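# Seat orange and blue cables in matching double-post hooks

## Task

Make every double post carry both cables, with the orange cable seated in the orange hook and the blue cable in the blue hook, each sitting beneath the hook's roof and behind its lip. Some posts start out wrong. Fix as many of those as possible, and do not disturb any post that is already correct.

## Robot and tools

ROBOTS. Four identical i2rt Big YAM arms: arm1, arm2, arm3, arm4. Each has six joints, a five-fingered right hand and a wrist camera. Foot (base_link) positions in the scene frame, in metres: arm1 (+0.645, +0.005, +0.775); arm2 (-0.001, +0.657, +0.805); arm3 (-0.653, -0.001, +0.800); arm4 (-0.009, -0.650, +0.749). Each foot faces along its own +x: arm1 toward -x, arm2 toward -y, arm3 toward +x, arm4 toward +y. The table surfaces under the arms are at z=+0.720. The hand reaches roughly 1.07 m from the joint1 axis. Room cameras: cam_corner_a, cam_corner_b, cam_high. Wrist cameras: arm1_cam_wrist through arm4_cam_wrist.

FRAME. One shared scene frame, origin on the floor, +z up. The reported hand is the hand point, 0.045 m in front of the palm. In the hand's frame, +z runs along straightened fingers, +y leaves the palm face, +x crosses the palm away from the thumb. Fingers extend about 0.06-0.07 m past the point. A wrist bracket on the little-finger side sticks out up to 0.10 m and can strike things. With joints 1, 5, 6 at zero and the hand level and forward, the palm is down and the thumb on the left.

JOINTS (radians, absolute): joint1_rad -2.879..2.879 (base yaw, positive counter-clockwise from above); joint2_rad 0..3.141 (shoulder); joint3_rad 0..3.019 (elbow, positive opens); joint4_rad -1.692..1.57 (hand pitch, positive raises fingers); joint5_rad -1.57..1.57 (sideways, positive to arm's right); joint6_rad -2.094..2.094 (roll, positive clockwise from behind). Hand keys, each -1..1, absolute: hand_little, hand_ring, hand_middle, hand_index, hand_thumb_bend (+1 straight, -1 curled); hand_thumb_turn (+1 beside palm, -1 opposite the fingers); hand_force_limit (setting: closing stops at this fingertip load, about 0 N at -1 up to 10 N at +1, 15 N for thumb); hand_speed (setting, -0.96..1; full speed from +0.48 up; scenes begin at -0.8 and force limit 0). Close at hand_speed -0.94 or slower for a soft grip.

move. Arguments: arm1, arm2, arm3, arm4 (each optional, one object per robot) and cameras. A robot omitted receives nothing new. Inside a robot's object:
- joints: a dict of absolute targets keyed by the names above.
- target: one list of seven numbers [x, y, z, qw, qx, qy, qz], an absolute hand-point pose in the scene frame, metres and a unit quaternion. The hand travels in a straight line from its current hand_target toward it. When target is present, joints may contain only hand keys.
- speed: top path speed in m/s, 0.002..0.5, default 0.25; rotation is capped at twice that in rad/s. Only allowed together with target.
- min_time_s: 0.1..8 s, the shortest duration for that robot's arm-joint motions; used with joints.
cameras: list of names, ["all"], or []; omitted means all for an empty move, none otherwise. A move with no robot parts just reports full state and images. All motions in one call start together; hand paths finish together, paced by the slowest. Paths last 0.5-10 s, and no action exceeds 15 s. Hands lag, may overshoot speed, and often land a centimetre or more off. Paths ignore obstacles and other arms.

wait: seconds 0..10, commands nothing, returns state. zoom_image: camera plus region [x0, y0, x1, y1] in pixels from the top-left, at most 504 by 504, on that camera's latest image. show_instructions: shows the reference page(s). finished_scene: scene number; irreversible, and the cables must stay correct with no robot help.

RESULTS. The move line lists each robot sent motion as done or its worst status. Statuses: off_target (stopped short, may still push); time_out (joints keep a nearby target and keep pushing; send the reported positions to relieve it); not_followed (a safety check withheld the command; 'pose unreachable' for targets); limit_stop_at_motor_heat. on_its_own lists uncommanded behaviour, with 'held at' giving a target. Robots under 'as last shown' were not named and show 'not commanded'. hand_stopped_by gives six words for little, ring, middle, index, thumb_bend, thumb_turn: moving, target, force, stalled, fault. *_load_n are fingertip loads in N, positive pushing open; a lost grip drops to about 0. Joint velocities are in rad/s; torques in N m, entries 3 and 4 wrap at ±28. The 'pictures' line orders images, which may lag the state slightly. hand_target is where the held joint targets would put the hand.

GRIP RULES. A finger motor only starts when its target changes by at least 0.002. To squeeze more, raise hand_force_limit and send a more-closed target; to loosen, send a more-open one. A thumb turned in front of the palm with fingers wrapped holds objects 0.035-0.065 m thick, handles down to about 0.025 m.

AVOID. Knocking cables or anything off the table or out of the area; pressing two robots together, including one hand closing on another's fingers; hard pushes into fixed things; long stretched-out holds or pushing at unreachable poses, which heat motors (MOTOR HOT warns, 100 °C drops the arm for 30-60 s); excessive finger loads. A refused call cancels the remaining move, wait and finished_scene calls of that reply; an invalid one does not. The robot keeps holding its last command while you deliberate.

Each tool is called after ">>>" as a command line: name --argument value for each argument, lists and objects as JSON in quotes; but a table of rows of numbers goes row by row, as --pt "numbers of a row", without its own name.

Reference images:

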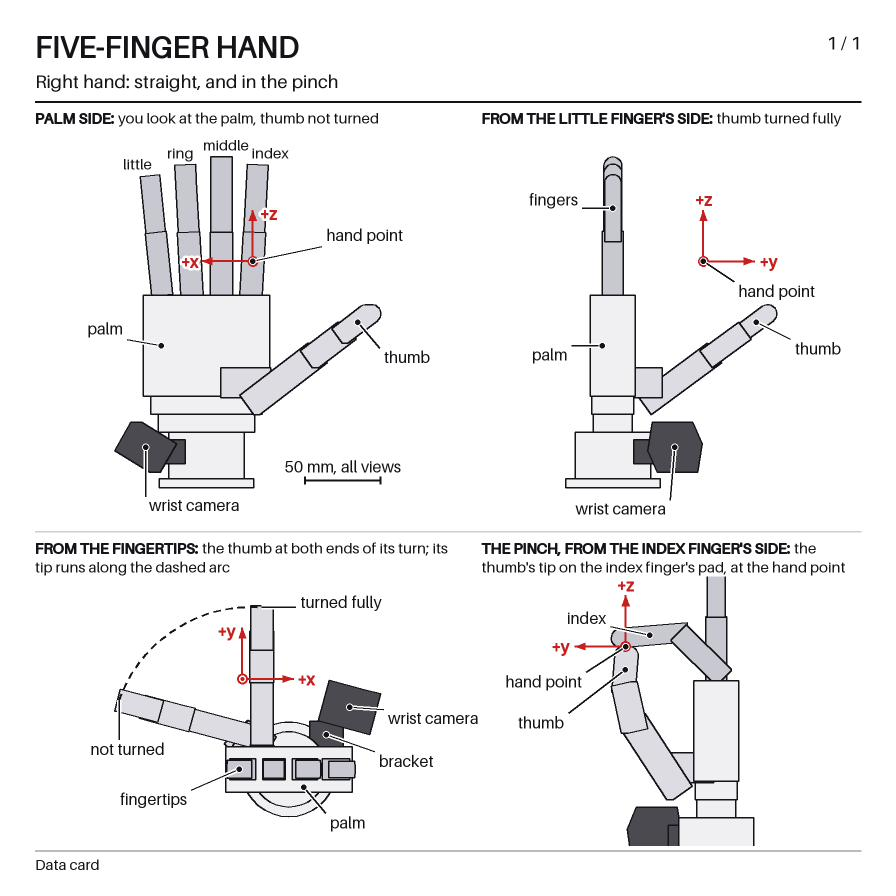

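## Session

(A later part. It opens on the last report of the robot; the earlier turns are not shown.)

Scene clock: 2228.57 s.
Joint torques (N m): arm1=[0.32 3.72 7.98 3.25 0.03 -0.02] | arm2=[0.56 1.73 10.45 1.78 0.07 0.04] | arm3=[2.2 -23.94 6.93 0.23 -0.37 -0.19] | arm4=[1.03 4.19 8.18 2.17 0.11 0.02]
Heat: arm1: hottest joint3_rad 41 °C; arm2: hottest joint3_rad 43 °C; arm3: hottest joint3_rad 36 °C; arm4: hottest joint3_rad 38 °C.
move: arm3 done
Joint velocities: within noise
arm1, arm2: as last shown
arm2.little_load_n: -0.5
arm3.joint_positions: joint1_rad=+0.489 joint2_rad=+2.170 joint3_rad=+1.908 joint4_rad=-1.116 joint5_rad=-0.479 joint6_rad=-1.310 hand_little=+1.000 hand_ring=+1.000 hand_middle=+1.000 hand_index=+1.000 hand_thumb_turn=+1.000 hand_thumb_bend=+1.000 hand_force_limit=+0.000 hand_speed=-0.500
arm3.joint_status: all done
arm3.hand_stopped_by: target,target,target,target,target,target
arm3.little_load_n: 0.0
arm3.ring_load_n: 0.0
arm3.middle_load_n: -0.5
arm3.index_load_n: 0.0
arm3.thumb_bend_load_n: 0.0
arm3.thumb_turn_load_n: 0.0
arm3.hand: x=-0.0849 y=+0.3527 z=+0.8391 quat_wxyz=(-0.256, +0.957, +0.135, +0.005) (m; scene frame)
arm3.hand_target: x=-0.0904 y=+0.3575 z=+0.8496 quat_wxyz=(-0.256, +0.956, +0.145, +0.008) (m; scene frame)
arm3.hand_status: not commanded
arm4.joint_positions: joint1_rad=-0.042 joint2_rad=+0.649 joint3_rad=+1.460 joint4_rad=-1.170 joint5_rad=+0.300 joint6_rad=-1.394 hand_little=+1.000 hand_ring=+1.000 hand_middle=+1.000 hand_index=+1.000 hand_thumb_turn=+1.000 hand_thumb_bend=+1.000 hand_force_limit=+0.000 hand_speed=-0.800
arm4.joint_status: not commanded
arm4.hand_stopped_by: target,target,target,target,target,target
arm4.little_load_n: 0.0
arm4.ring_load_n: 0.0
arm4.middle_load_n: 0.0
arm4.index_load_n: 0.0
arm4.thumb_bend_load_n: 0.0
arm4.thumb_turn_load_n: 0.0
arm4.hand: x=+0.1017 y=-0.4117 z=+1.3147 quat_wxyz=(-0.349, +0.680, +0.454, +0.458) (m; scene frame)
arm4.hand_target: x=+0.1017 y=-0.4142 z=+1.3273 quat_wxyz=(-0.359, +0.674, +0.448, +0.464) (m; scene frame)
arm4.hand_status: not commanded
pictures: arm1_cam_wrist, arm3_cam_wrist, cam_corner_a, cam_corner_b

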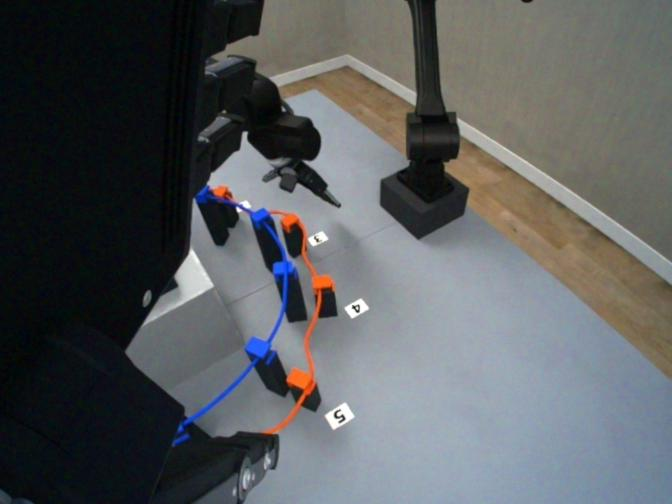

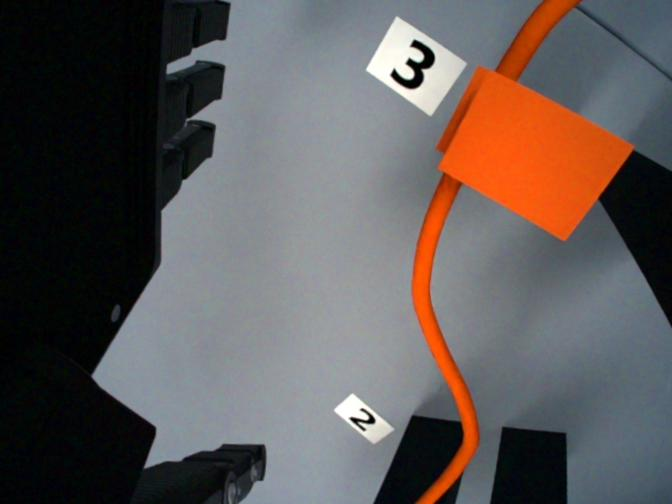

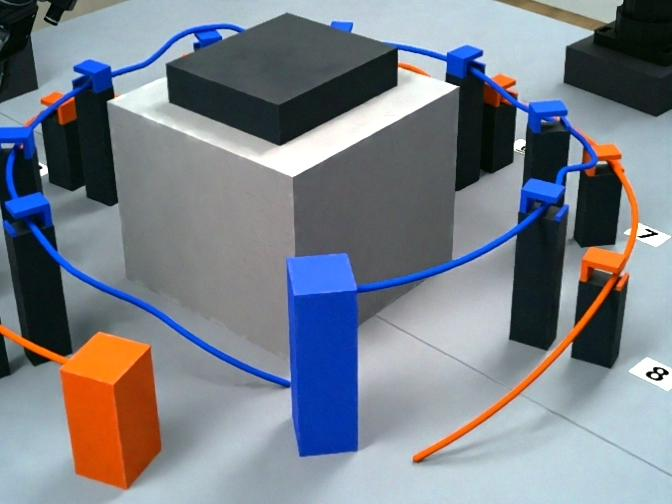

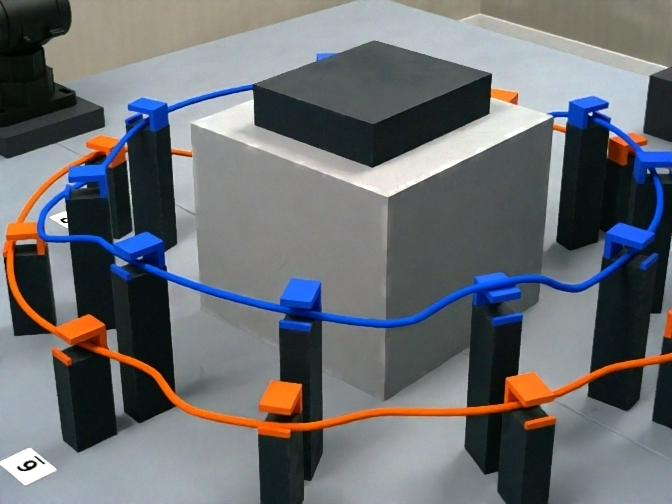

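>>> move --arm1 '{"joints": {"joint1_rad": -0.477, "joint2_rad": 1.86, "joint3_rad": 1.88, "joint4_rad": -1.45, "joint5_rad": 0.484, "joint6_rad": 1.45, "hand_speed": -0.4, "hand_index": -0.6, "hand_little": -0.6}, "min_time_s": 4.5}' --arm3 '{"joints": {"joint1_rad": -0.06, "joint2_rad": 0.58, "joint3_rad": 1.344, "joint4_rad": -1.03, "joint5_rad": 0.0, "joint6_rad": -1.263}, "min_time_s": 4.0}' --arm4 '{"joints": {"joint1_rad": -0.478, "joint2_rad": 1.75, "joint3_rad": 1.6, "joint4_rad": -1.465, "joint5_rad": 0.866, "joint6_rad": 1.757, "hand_speed": -0.4, "hand_index": -0.6, "hand_little": -0.6}, "min_time_s": 4.5}' --cameras '["all"]'

Scene clock: 2420.83 s.
Joint torques (N m): arm1=[1.79 -18.55 10.48 0.7 0.41 0.1] | arm2=[0.79 2.08 10.5 1.77 0.04 0.05] | arm3=[0.26 2.78 6.52 2.88 -0.02 -0.04] | arm4=[0.56 -9.64 10.85 -0.34 0.65 0.18]
Heat: arm1: hottest joint3_rad 42 °C; arm2: hottest joint3_rad 43 °C; arm3: hottest joint3_rad 36 °C; arm4: hottest joint3_rad 38 °C.
move: arm1 done; arm3 done; arm4 done
Joint velocities: within noise
arm1.joint_positions: joint1_rad=-0.487 joint2_rad=+1.848 joint3_rad=+1.838 joint4_rad=-1.441 joint5_rad=+0.482 joint6_rad=+1.440 hand_little=-0.600 hand_ring=+1.000 hand_middle=+1.000 hand_index=-0.600 hand_thumb_turn=+1.000 hand_thumb_bend=+1.000 hand_force_limit=+0.000 hand_speed=-0.400
arm1.joint_status: all done
arm1.hand_stopped_by: target,target,target,target,target,target
arm1.little_load_n: 0.0
arm1.ring_load_n: 0.0
arm1.middle_load_n: 0.0
arm1.index_load_n: 0.0
arm1.thumb_bend_load_n: 0.0
arm1.thumb_turn_load_n: 0.0
arm1.hand: x=+0.1167 y=+0.3496 z=+0.9696 quat_wxyz=(-0.242, +0.949, -0.202, +0.026) (m; scene frame)
arm1.hand_target: x=+0.1043 y=+0.3499 z=+0.9802 quat_wxyz=(-0.246, +0.947, -0.204, +0.014) (m; scene frame)
arm1.hand_status: not commanded
arm2: as last shown
arm2.little_load_n: 0.0
arm3.joint_positions: joint1_rad=-0.045 joint2_rad=+0.578 joint3_rad=+1.347 joint4_rad=-1.048 joint5_rad=-0.002 joint6_rad=-1.274 hand_little=+1.000 hand_ring=+1.000 hand_middle=+1.000 hand_index=+1.000 hand_thumb_turn=+1.000 hand_thumb_bend=+1.000 hand_force_limit=+0.000 hand_speed=-0.500
arm3.joint_status: all done
arm3.hand_stopped_by: target,target,target,target,target,target
arm3.little_load_n: 0.0
arm3.ring_load_n: 0.0
arm3.middle_load_n: 0.0
arm3.index_load_n: 0.0
arm3.thumb_bend_load_n: 0.0
arm3.thumb_turn_load_n: 0.0
arm3.hand: x=-0.3978 y=-0.0633 z=+1.3428 quat_wxyz=(-0.079, +0.785, -0.135, +0.600) (m; scene frame)
arm3.hand_target: x=-0.3954 y=-0.0671 z=+1.3445 quat_wxyz=(-0.078, +0.779, -0.145, +0.605) (m; scene frame)
arm3.hand_status: not commanded
arm4.joint_positions: joint1_rad=-0.471 joint2_rad=+1.741 joint3_rad=+1.549 joint4_rad=-1.454 joint5_rad=+0.863 joint6_rad=+1.743 hand_little=-0.600 hand_ring=+1.000 hand_middle=+1.000 hand_index=-0.600 hand_thumb_turn=+1.000 hand_thumb_bend=+1.000 hand_force_limit=+0.000 hand_speed=-0.400
arm4.joint_status: all done
arm4.hand_stopped_by: target,target,target,target,target,target
arm4.little_load_n: 0.0
arm4.ring_load_n: 0.0
arm4.middle_load_n: 0.0
arm4.index_load_n: 0.0
arm4.thumb_bend_load_n: 0.0
arm4.thumb_turn_load_n: 0.0
arm4.hand: x=+0.3265 y=-0.1994 z=+0.9241 quat_wxyz=(-0.227, +0.433, -0.797, +0.354) (m; scene frame)
arm4.hand_target: x=+0.3369 y=-0.1891 z=+0.9404 quat_wxyz=(-0.240, +0.419, -0.804, +0.346) (m; scene frame)
arm4.hand_status: not commanded
pictures: arm1_cam_wrist, arm2_cam_wrist, arm3_cam_wrist, arm4_cam_wrist, cam_corner_a, cam_corner_b, cam_high

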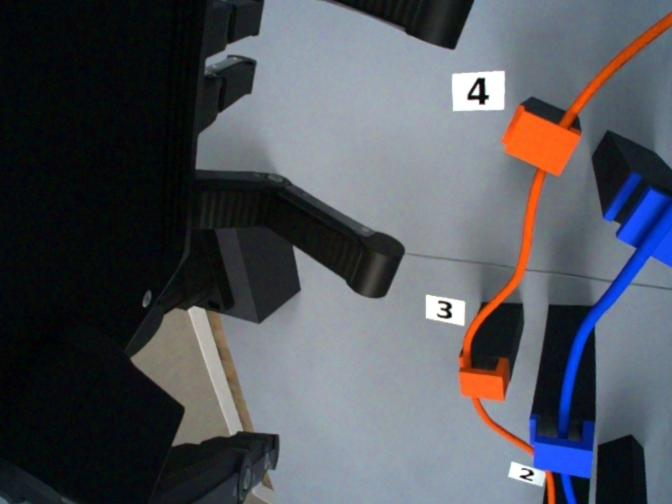

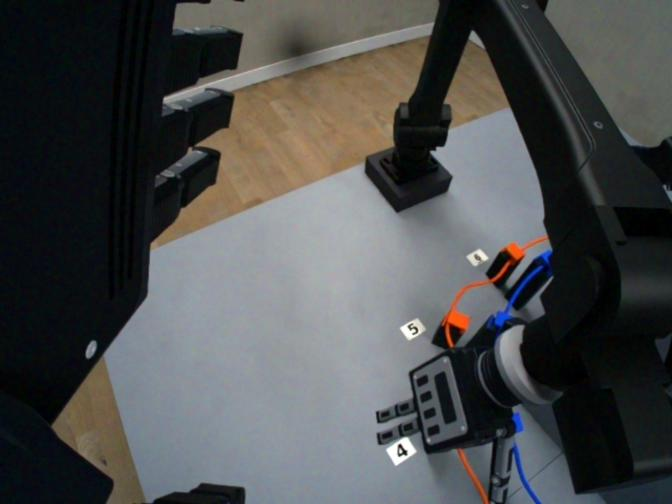

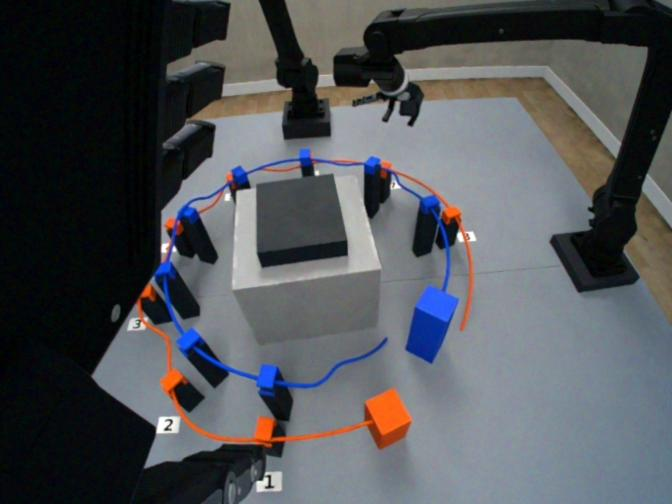

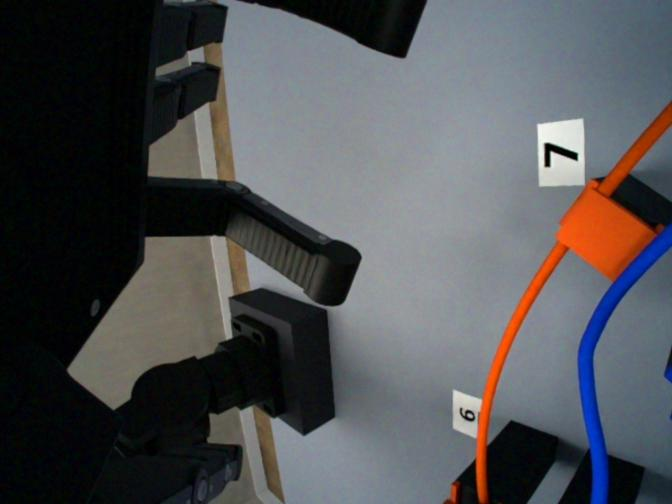

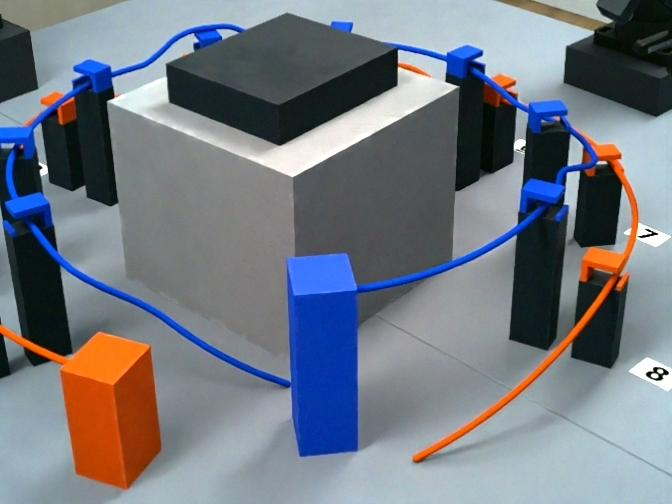

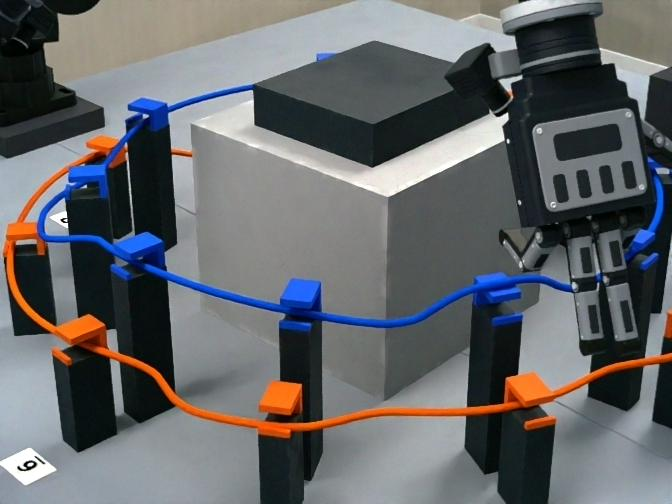

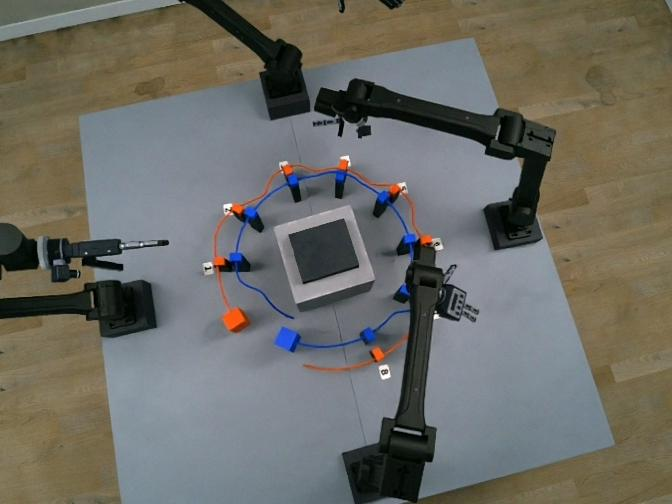

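>>> zoom_image --camera "arm1_cam_wrist" --region '[312, 20, 672, 320]'

>>> zoom_image --camera "arm4_cam_wrist" --region '[312, 50, 672, 504]'

>>> zoom_image --camera "cam_corner_b" --region '[440, 180, 672, 420]'

>>> zoom_image --camera "cam_high" --region '[300, 90, 400, 210]'

>>> zoom_image --camera "cam_high" --region '[380, 230, 500, 350]'

>>> zoom_image --camera "arm2_cam_wrist" --region '[370, 300, 550, 504]'

>>> zoom_image --camera "arm3_cam_wrist" --region '[300, 60, 500, 260]'

Scaled by 1.400 from the camera's 672x504 image, which has a finer 960x720 frame.

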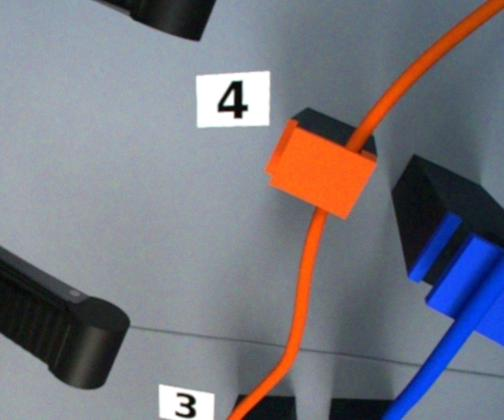

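Scaled by 1.110 from the camera's 672x504 image, which has a finer 960x720 frame.

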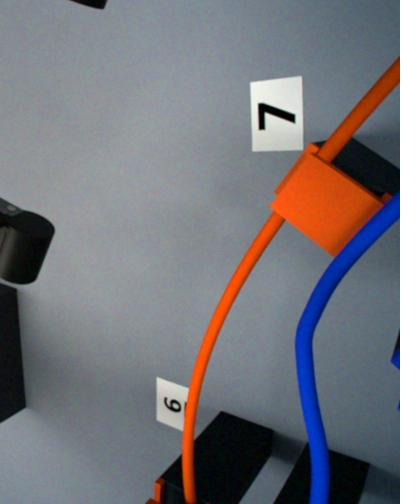

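Scaled by 2.100.

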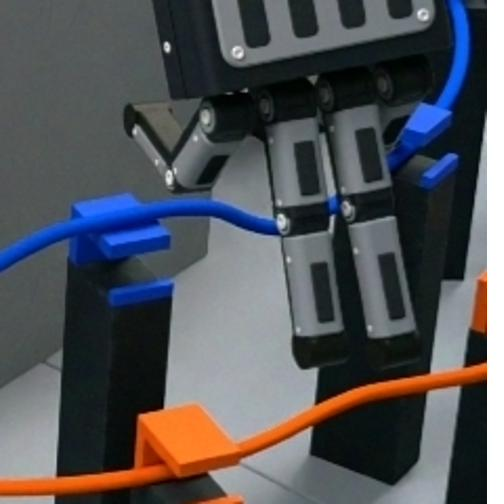

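Scaled by 4.200.

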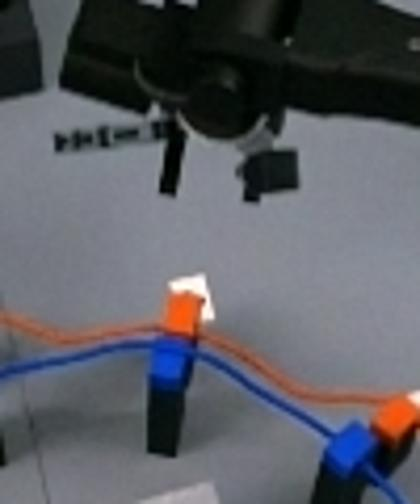

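Scaled by 4.200.

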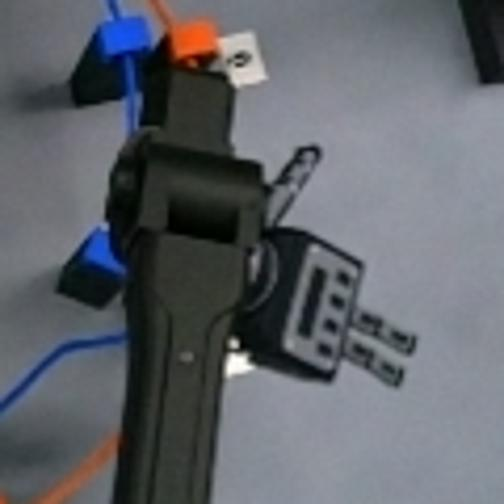

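Scaled by 2.471 from the camera's 672x504 image, which has a finer 960x720 frame.

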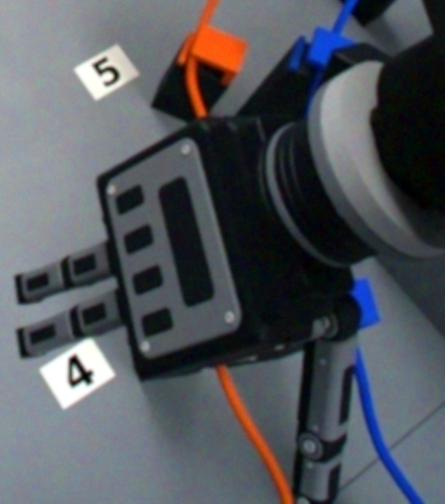

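Scaled by 2.520 from the camera's 672x504 image, which has a finer 960x720 frame.

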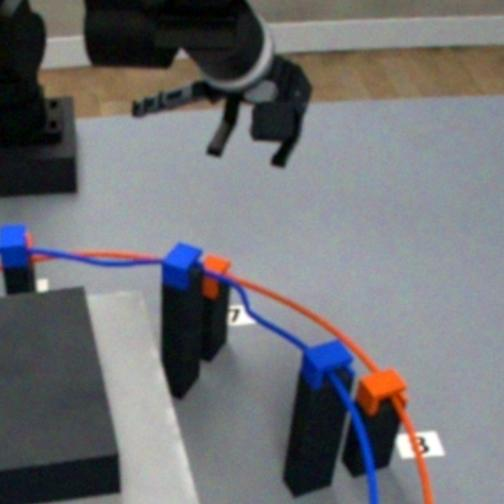

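>>> move --arm4 '{"target": [0.305, -0.169, 0.848, -0.1906, 0.4087, -0.8089, 0.3772], "speed": 0.12}' --cameras '["arm4_cam_wrist", "arm3_cam_wrist", "cam_corner_a", "cam_high"]'

>>> zoom_image --camera "cam_corner_a" --region '[500, 60, 660, 220]'

>>> zoom_image --camera "arm3_cam_wrist" --region '[330, 80, 450, 200]'

>>> zoom_image --camera "cam_high" --region '[380, 230, 480, 330]'

>>> zoom_image --camera "arm4_cam_wrist" --region '[312, 50, 672, 504]'

Scene clock: 2528.50 s.
Joint torques (N m): arm1=[1.79 -18.67 10.45 0.72 0.41 0.11] | arm2=[0.73 2.02 10.51 1.87 0.07 0.05] | arm3=[-0.32 2.84 6.61 2.77 0 -0.02] | arm4=[1.67 -10.58 9.92 -0.77 0.48 0.19]
Heat: arm1: hottest joint3_rad 45 °C; arm2: hottest joint3_rad 43 °C; arm3: hottest joint3_rad 36 °C; arm4: hottest joint3_rad 45 °C.
move: arm4 off_target
Joint velocities: within noise
arm1, arm3: as last shown
arm1.joint_positions: joint1_rad=-0.487 joint2_rad=+1.848 joint3_rad=+1.838 joint4_rad=-1.441 joint5_rad=+0.482 joint6_rad=+1.441 hand_little=-0.600 hand_ring=+1.000 hand_middle=+1.000 hand_index=-0.600 hand_thumb_turn=+1.000 hand_thumb_bend=+1.000 hand_force_limit=+0.000 hand_speed=-0.400
arm2.joint_positions: joint1_rad=+0.990 joint2_rad=+0.695 joint3_rad=+1.429 joint4_rad=-1.193 joint5_rad=-0.003 joint6_rad=-1.307 hand_little=+1.000 hand_ring=+1.000 hand_middle=+1.000 hand_index=+1.000 hand_thumb_turn=+1.000 hand_thumb_bend=+1.000 hand_force_limit=+0.000 hand_speed=-0.400
arm2.joint_status: not commanded
arm2.hand_stopped_by: target,target,target,target,target,target
arm2.little_load_n: 0.5
arm2.ring_load_n: -0.5
arm2.middle_load_n: 0.0
arm2.index_load_n: 0.0
arm2.thumb_bend_load_n: 0.0
arm2.thumb_turn_load_n: 0.0
arm2.hand: x=+0.2054 y=+0.4670 z=+1.3281 quat_wxyz=(+0.076, +0.777, -0.339, +0.525) (m; scene frame)
arm2.hand_target: x=+0.2058 y=+0.4697 z=+1.3357 quat_wxyz=(+0.073, +0.775, -0.338, +0.529) (m; scene frame)
arm2.hand_status: not commanded
arm4.joint_positions: joint1_rad=-0.419 joint2_rad=+1.917 joint3_rad=+1.564 joint4_rad=-1.532 joint5_rad=+0.833 joint6_rad=+1.943 hand_little=-0.600 hand_ring=+1.000 hand_middle=+1.000 hand_index=-0.600 hand_thumb_turn=+1.000 hand_thumb_bend=+1.000 hand_force_limit=+0.000 hand_speed=-0.400
arm4.joint_status: not commanded
arm4.hand_stopped_by: target,target,target,target,target,target
arm4.little_load_n: 0.0
arm4.ring_load_n: 0.0
arm4.middle_load_n: 0.0
arm4.index_load_n: 0.0
arm4.thumb_bend_load_n: -0.5
arm4.thumb_turn_load_n: 0.0
arm4.hand: x=+0.3028 y=-0.1858 z=+0.8381 quat_wxyz=(-0.179, +0.415, -0.804, +0.386) (m; scene frame)
arm4.hand_target: x=+0.3046 y=-0.1696 z=+0.8481 quat_wxyz=(-0.191, +0.409, -0.809, +0.377) (m; scene frame)
arm4.hand_status: off_target (0.020 m and 1.9 deg from the pose sent, 0.085 m and 5.8 deg at the start)
pictures: arm3_cam_wrist, arm4_cam_wrist, cam_corner_a, cam_high

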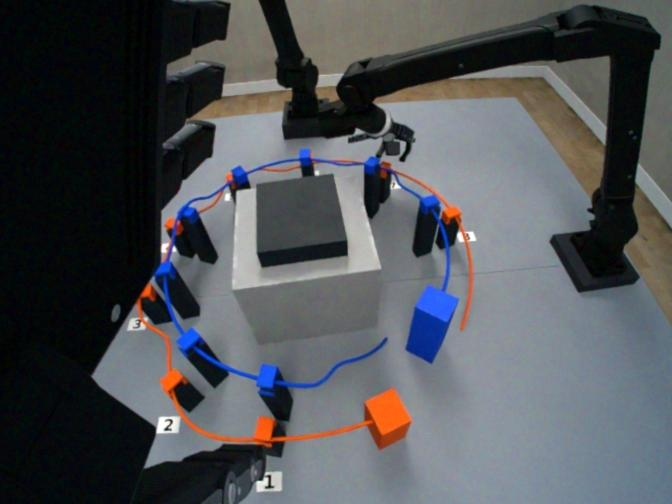

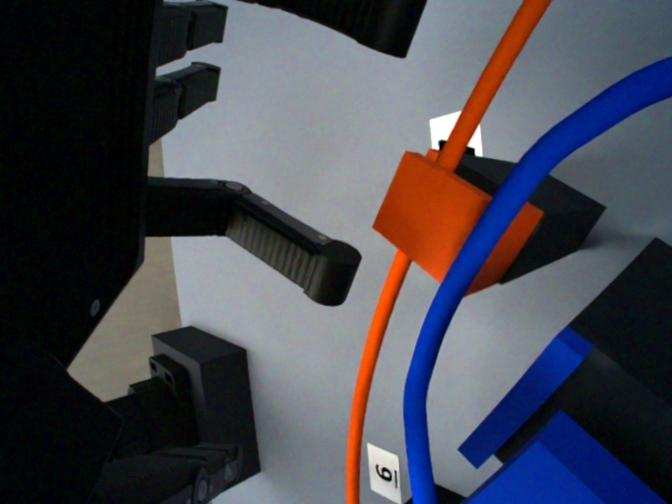

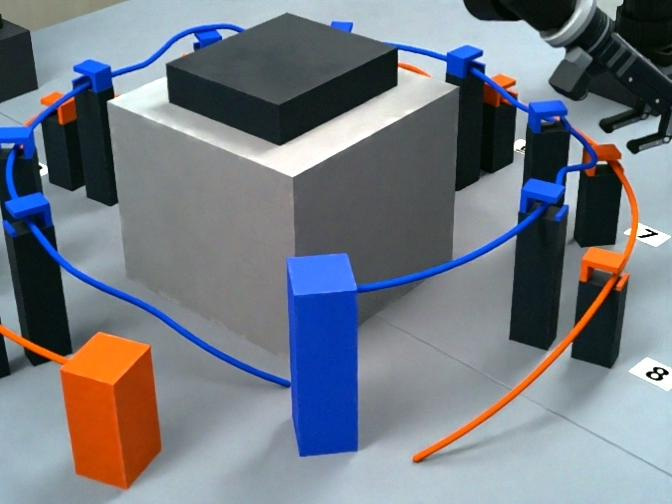

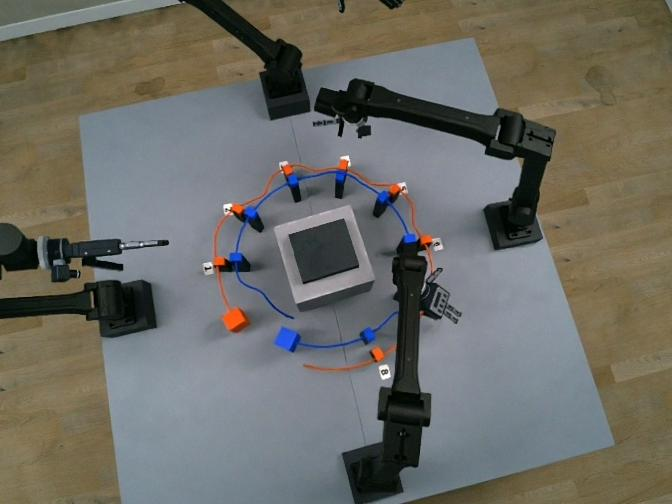

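Scaled by 3.150.

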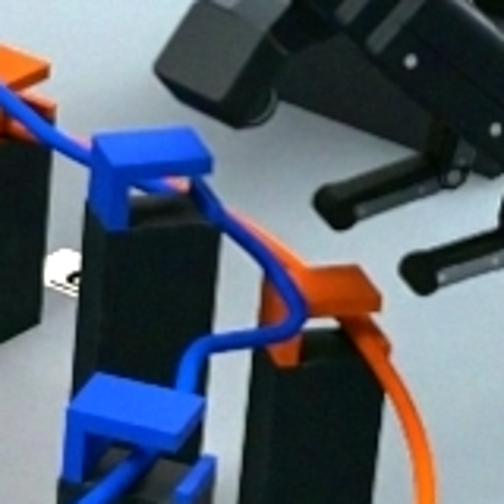

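Scaled by 4.200 from the camera's 672x504 image, which has a finer 960x720 frame.

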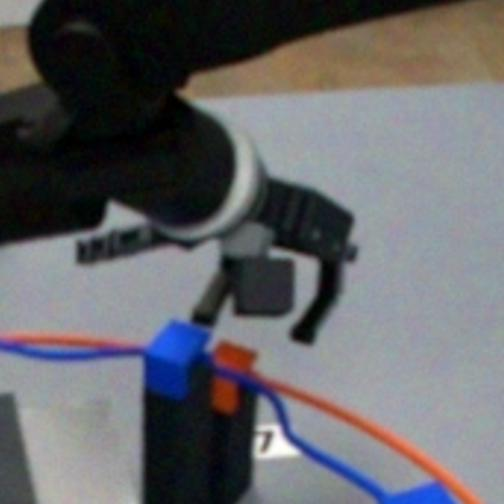

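Scaled by 5.040.

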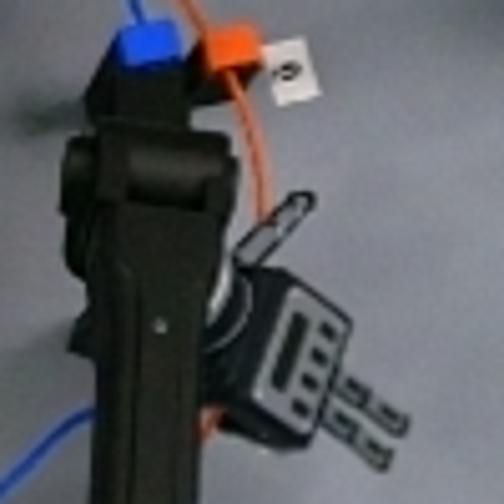

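Scaled by 1.110 from the camera's 672x504 image, which has a finer 960x720 frame.

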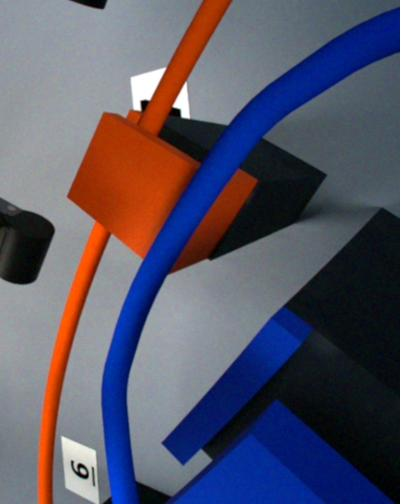

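>>> move --cameras '["cam_corner_a","arm3_cam_wrist","cam_high","arm4_cam_wrist","cam_corner_b"]'

>>> zoom_image --camera "cam_corner_a" --region '[500, 60, 660, 220]'

>>> zoom_image --camera "arm3_cam_wrist" --region '[200, 50, 500, 275]'

Scene clock: 2573.20 s.
Joint torques (N m): arm1=[1.73 -18.55 10.44 0.7 0.41 0.11] | arm2=[0.73 1.73 10.39 1.88 0.06 0.07] | arm3=[0.5 3.14 6.71 2.82 0.01 -0.03] | arm4=[1.85 -10.87 9.88 -0.81 0.46 0.18]
Heat: arm1: hottest joint3_rad 46 °C; arm2: hottest joint3_rad 44 °C; arm3: hottest joint3_rad 36 °C; arm4: hottest joint3_rad 45 °C.
Joint velocities: within noise
arm1.joint_positions: joint1_rad=-0.487 joint2_rad=+1.848 joint3_rad=+1.838 joint4_rad=-1.441 joint5_rad=+0.482 joint6_rad=+1.441 hand_little=-0.600 hand_ring=+1.000 hand_middle=+1.000 hand_index=-0.600 hand_thumb_turn=+1.000 hand_thumb_bend=+1.000 hand_force_limit=+0.000 hand_speed=-0.400
arm1.joint_status: not commanded
arm1.hand_stopped_by: target,target,target,target,target,target
arm1.little_load_n: 0.5
arm1.ring_load_n: 0.0
arm1.middle_load_n: 0.0
arm1.index_load_n: 0.0
arm1.thumb_bend_load_n: -0.5
arm1.thumb_turn_load_n: 0.0
arm1.hand: x=+0.1167 y=+0.3496 z=+0.9696 quat_wxyz=(-0.242, +0.949, -0.202, +0.026) (m; scene frame)
arm1.hand_target: x=+0.1043 y=+0.3499 z=+0.9802 quat_wxyz=(-0.246, +0.947, -0.204, +0.014) (m; scene frame)
arm1.hand_status: not commanded
arm2.joint_positions: joint1_rad=+0.990 joint2_rad=+0.695 joint3_rad=+1.429 joint4_rad=-1.193 joint5_rad=-0.003 joint6_rad=-1.307 hand_little=+1.000 hand_ring=+1.000 hand_middle=+1.000 hand_index=+1.000 hand_thumb_turn=+1.000 hand_thumb_bend=+1.000 hand_force_limit=+0.000 hand_speed=-0.400
arm2.joint_status: not commanded
arm2.hand_stopped_by: target,target,target,target,target,target
arm2.little_load_n: 0.0
arm2.ring_load_n: 0.0
arm2.middle_load_n: 0.0
arm2.index_load_n: 0.0
arm2.thumb_bend_load_n: 0.0
arm2.thumb_turn_load_n: 0.0
arm2.hand: x=+0.2054 y=+0.4670 z=+1.3281 quat_wxyz=(+0.076, +0.777, -0.339, +0.525) (m; scene frame)
arm2.hand_target: x=+0.2058 y=+0.4697 z=+1.3357 quat_wxyz=(+0.073, +0.775, -0.338, +0.529) (m; scene frame)
arm2.hand_status: not commanded
arm3.joint_positions: joint1_rad=-0.045 joint2_rad=+0.578 joint3_rad=+1.347 joint4_rad=-1.048 joint5_rad=-0.002 joint6_rad=-1.274 hand_little=+1.000 hand_ring=+1.000 hand_middle=+1.000 hand_index=+1.000 hand_thumb_turn=+1.000 hand_thumb_bend=+1.000 hand_force_limit=+0.000 hand_speed=-0.500
arm3.joint_status: not commanded
arm3.hand_stopped_by: target,target,target,target,target,target
arm3.little_load_n: 0.0
arm3.ring_load_n: 0.0
arm3.middle_load_n: 0.0
arm3.index_load_n: 0.0
arm3.thumb_bend_load_n: 0.0
arm3.thumb_turn_load_n: 0.0
arm3.hand: x=-0.3978 y=-0.0633 z=+1.3428 quat_wxyz=(-0.079, +0.785, -0.135, +0.600) (m; scene frame)
arm3.hand_target: x=-0.3954 y=-0.0671 z=+1.3445 quat_wxyz=(-0.078, +0.779, -0.145, +0.605) (m; scene frame)
arm3.hand_status: not commanded
arm4.joint_positions: joint1_rad=-0.419 joint2_rad=+1.917 joint3_rad=+1.564 joint4_rad=-1.532 joint5_rad=+0.833 joint6_rad=+1.943 hand_little=-0.600 hand_ring=+1.000 hand_middle=+1.000 hand_index=-0.600 hand_thumb_turn=+1.000 hand_thumb_bend=+1.000 hand_force_limit=+0.000 hand_speed=-0.400
arm4.joint_status: not commanded
arm4.hand_stopped_by: target,target,target,target,target,target
arm4.little_load_n: 0.0
arm4.ring_load_n: 0.0
arm4.middle_load_n: 0.0
arm4.index_load_n: 0.0
arm4.thumb_bend_load_n: 0.0
arm4.thumb_turn_load_n: 0.0
arm4.hand: x=+0.3028 y=-0.1857 z=+0.8381 quat_wxyz=(-0.179, +0.415, -0.804, +0.386) (m; scene frame)
arm4.hand_target: x=+0.3046 y=-0.1696 z=+0.8481 quat_wxyz=(-0.191, +0.409, -0.809, +0.377) (m; scene frame)
arm4.hand_status: off_target (0.020 m and 1.9 deg from the pose sent, 0.085 m and 5.8 deg at the start)
pictures: arm3_cam_wrist, arm4_cam_wrist, cam_corner_a, cam_corner_b, cam_high

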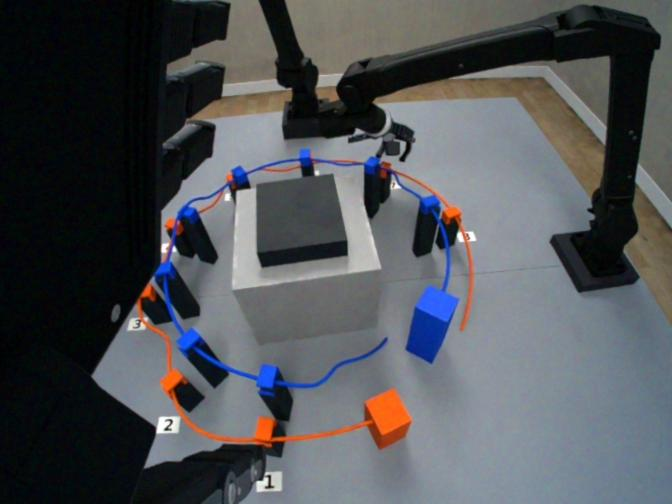

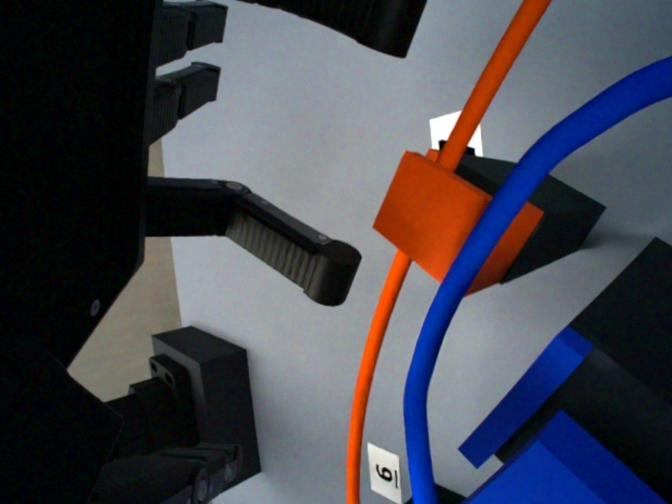

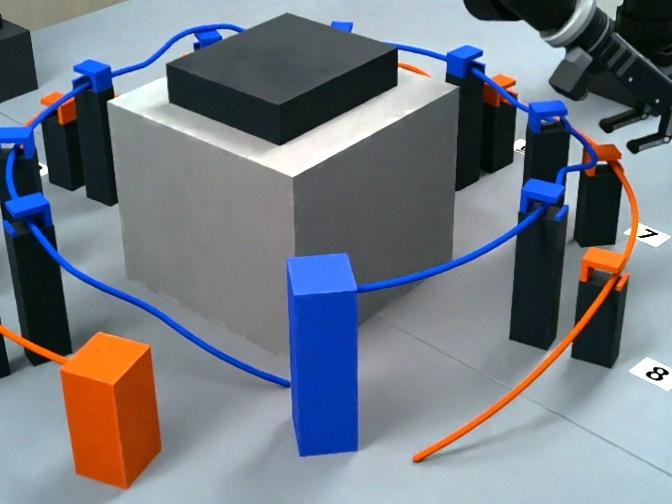

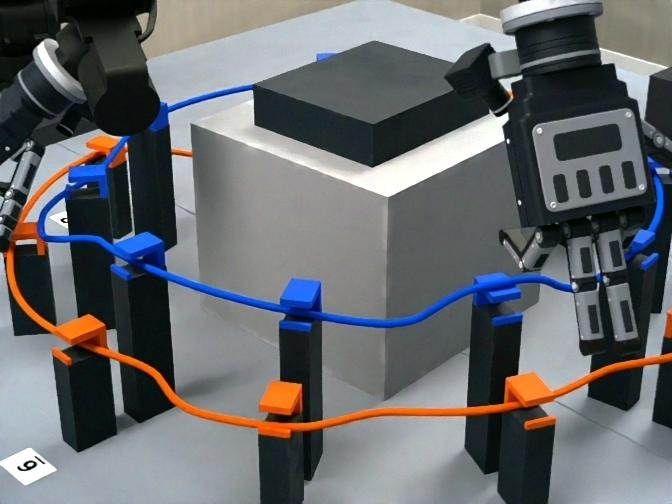

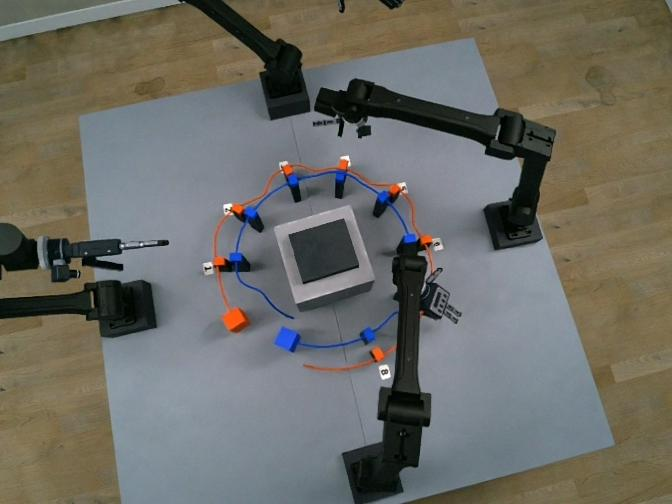

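Scaled by 3.150.

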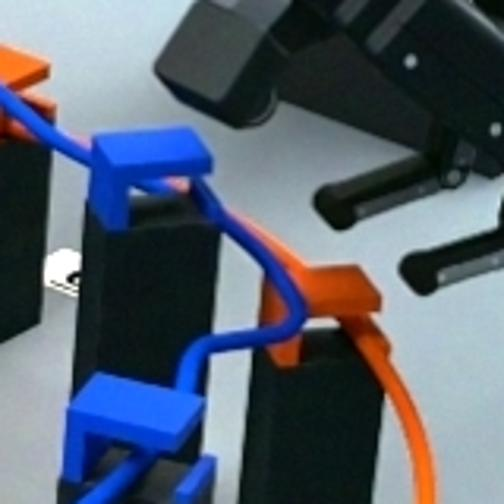

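Scaled by 1.680 from the camera's 672x504 image, which has a finer 960x720 frame.

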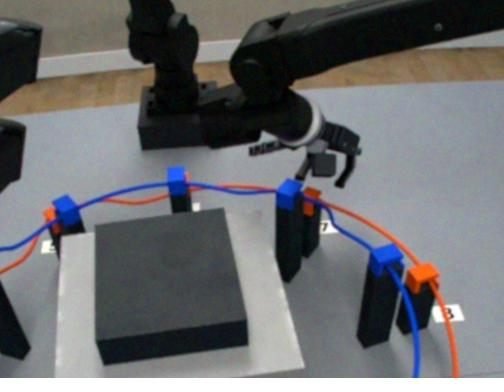

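>>> zoom_image --camera "cam_corner_b" --region '[0, 60, 200, 260]'

>>> zoom_image --camera "arm4_cam_wrist" --region '[200, 100, 600, 400]'

Scaled by 2.520.

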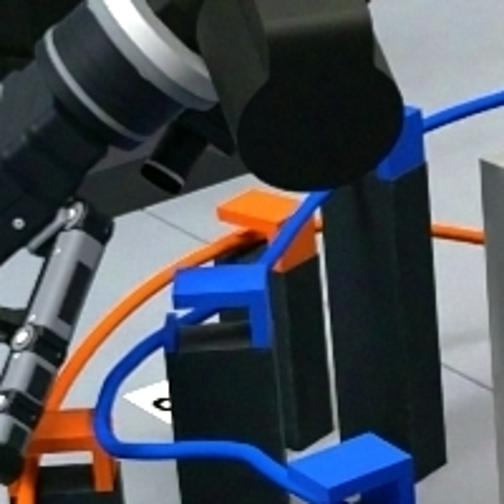

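Scaled by 1.260 from the camera's 672x504 image, which has a finer 960x720 frame.

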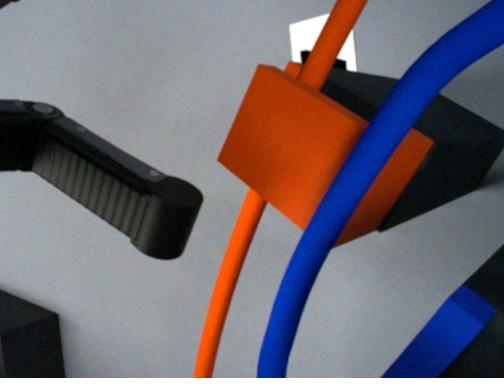

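>>> move --arm4 '{"target": [0.306, -0.164, 0.811, -0.1906, 0.4087, -0.8089, 0.3772], "speed": 0.08, "joints": {"hand_little": 1.0, "hand_index": -0.8}}' --arm1 '{"target": [0.075, 0.333, 0.928, -0.4144, 0.8887, -0.1776, 0.0828], "speed": 0.12, "joints": {"hand_little": -0.8, "hand_index": -0.8}}' --cameras '["cam_corner_a", "arm4_cam_wrist", "cam_corner_b", "arm1_cam_wrist"]'

>>> zoom_image --camera "cam_corner_a" --region '[500, 60, 660, 220]'

>>> zoom_image --camera "cam_corner_b" --region '[440, 100, 672, 360]'

Scene clock: 2796.77 s.
Joint torques (N m): arm1=[1.61 -19.49 10.09 0.4 0.69 0.11] | arm2=[0.73 1.9 10.44 1.81 0.05 0.09] | arm3=[-0.21 2.78 6.53 2.82 0.02 0.01] | arm4=[1.85 -10.81 7.83 0.17 0.47 0.21]
Heat: arm1: hottest joint3_rad 47 °C; arm2: hottest joint3_rad 44 °C; arm3: hottest joint3_rad 35 °C; arm4: hottest joint3_rad 44 °C.
move: arm1 off_target; arm4 off_target
Joint velocities: within noise
arm1.joint_positions: joint1_rad=-0.321 joint2_rad=+1.981 joint3_rad=+1.851 joint4_rad=-1.494 joint5_rad=+0.872 joint6_rad=+1.629 hand_little=-0.800 hand_ring=+1.000 hand_middle=+1.000 hand_index=-0.800 hand_thumb_turn=+1.000 hand_thumb_bend=+1.000 hand_force_limit=+0.000 hand_speed=-0.400
arm1.joint_status: all done
arm1.hand_stopped_by: target,target,target,target,target,target
arm1.little_load_n: 0.0
arm1.ring_load_n: -0.5
arm1.middle_load_n: 0.0
arm1.index_load_n: 0.0
arm1.thumb_bend_load_n: 0.0
arm1.thumb_turn_load_n: 0.0
arm1.hand: x=+0.0880 y=+0.3326 z=+0.9243 quat_wxyz=(-0.412, +0.890, -0.174, +0.091) (m; scene frame)
arm1.hand_target: x=+0.0755 y=+0.3329 z=+0.9280 quat_wxyz=(-0.414, +0.889, -0.178, +0.082) (m; scene frame)
arm1.hand_status: off_target (0.013 m and 1.0 deg from the pose sent, 0.061 m and 22.1 deg at the start)
arm2, arm3: as last shown
arm2.little_load_n: -0.5
arm4.joint_positions: joint1_rad=-0.419 joint2_rad=+1.960 joint3_rad=+1.564 joint4_rad=-1.482 joint5_rad=+0.833 joint6_rad=+1.947 hand_little=+1.000 hand_ring=+1.000 hand_middle=+1.000 hand_index=-0.800 hand_thumb_turn=+1.000 hand_thumb_bend=+1.000 hand_force_limit=+0.000 hand_speed=-0.400
arm4.joint_status: all done
arm4.hand_stopped_by: target,target,target,target,target,target
arm4.little_load_n: 0.0
arm4.ring_load_n: 0.0
arm4.middle_load_n: 0.0
arm4.index_load_n: 0.0
arm4.thumb_bend_load_n: 0.0
arm4.thumb_turn_load_n: 0.0
arm4.hand: x=+0.3067 y=-0.1766 z=+0.8141 quat_wxyz=(-0.182, +0.412, -0.806, +0.384) (m; scene frame)
arm4.hand_target: x=+0.3058 y=-0.1643 z=+0.8111 quat_wxyz=(-0.191, +0.409, -0.809, +0.377) (m; scene frame)
arm4.hand_status: off_target (0.013 m and 1.3 deg from the pose sent, 0.035 m and 1.9 deg at the start)
pictures: arm1_cam_wrist, arm4_cam_wrist, cam_corner_a, cam_corner_b

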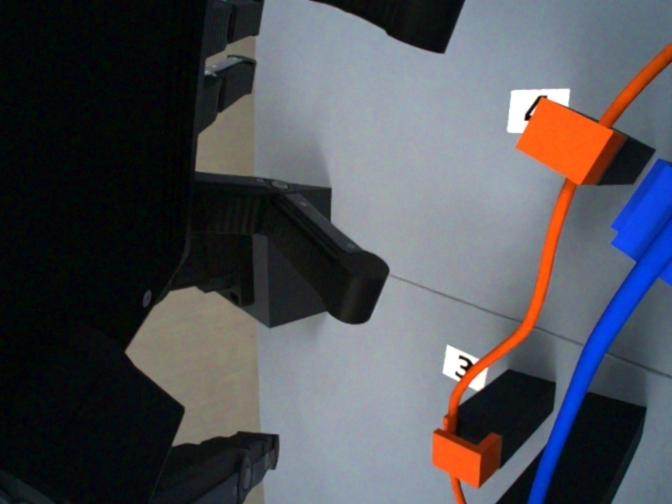

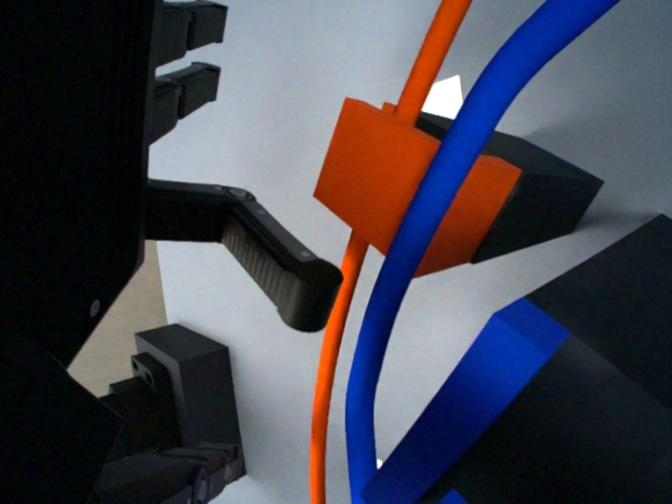

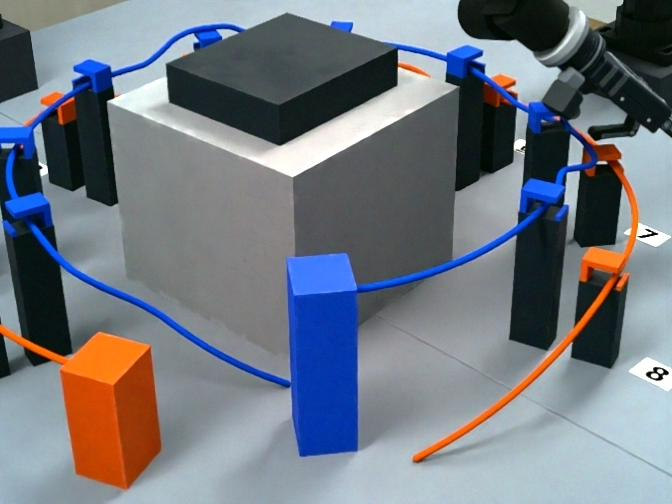

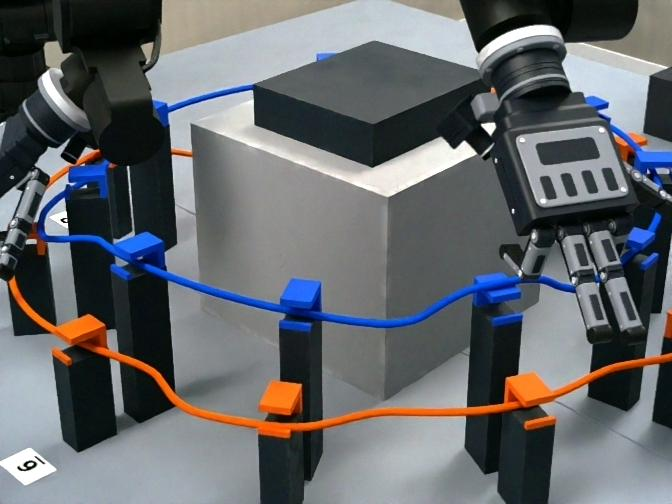

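Scaled by 3.150.

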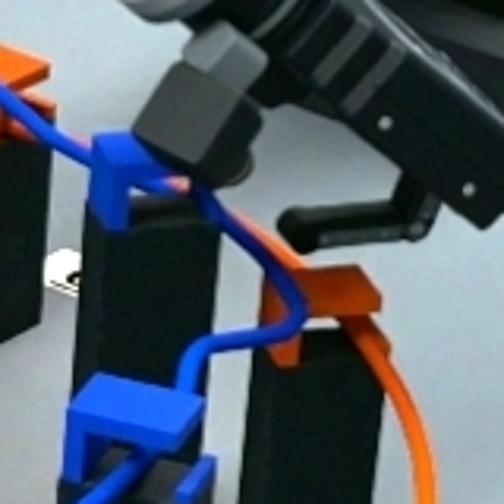

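Scaled by 1.938.

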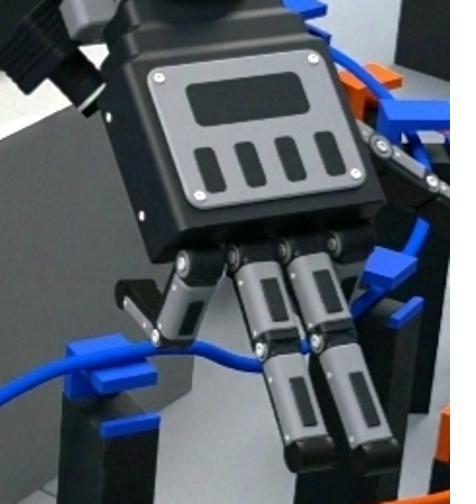

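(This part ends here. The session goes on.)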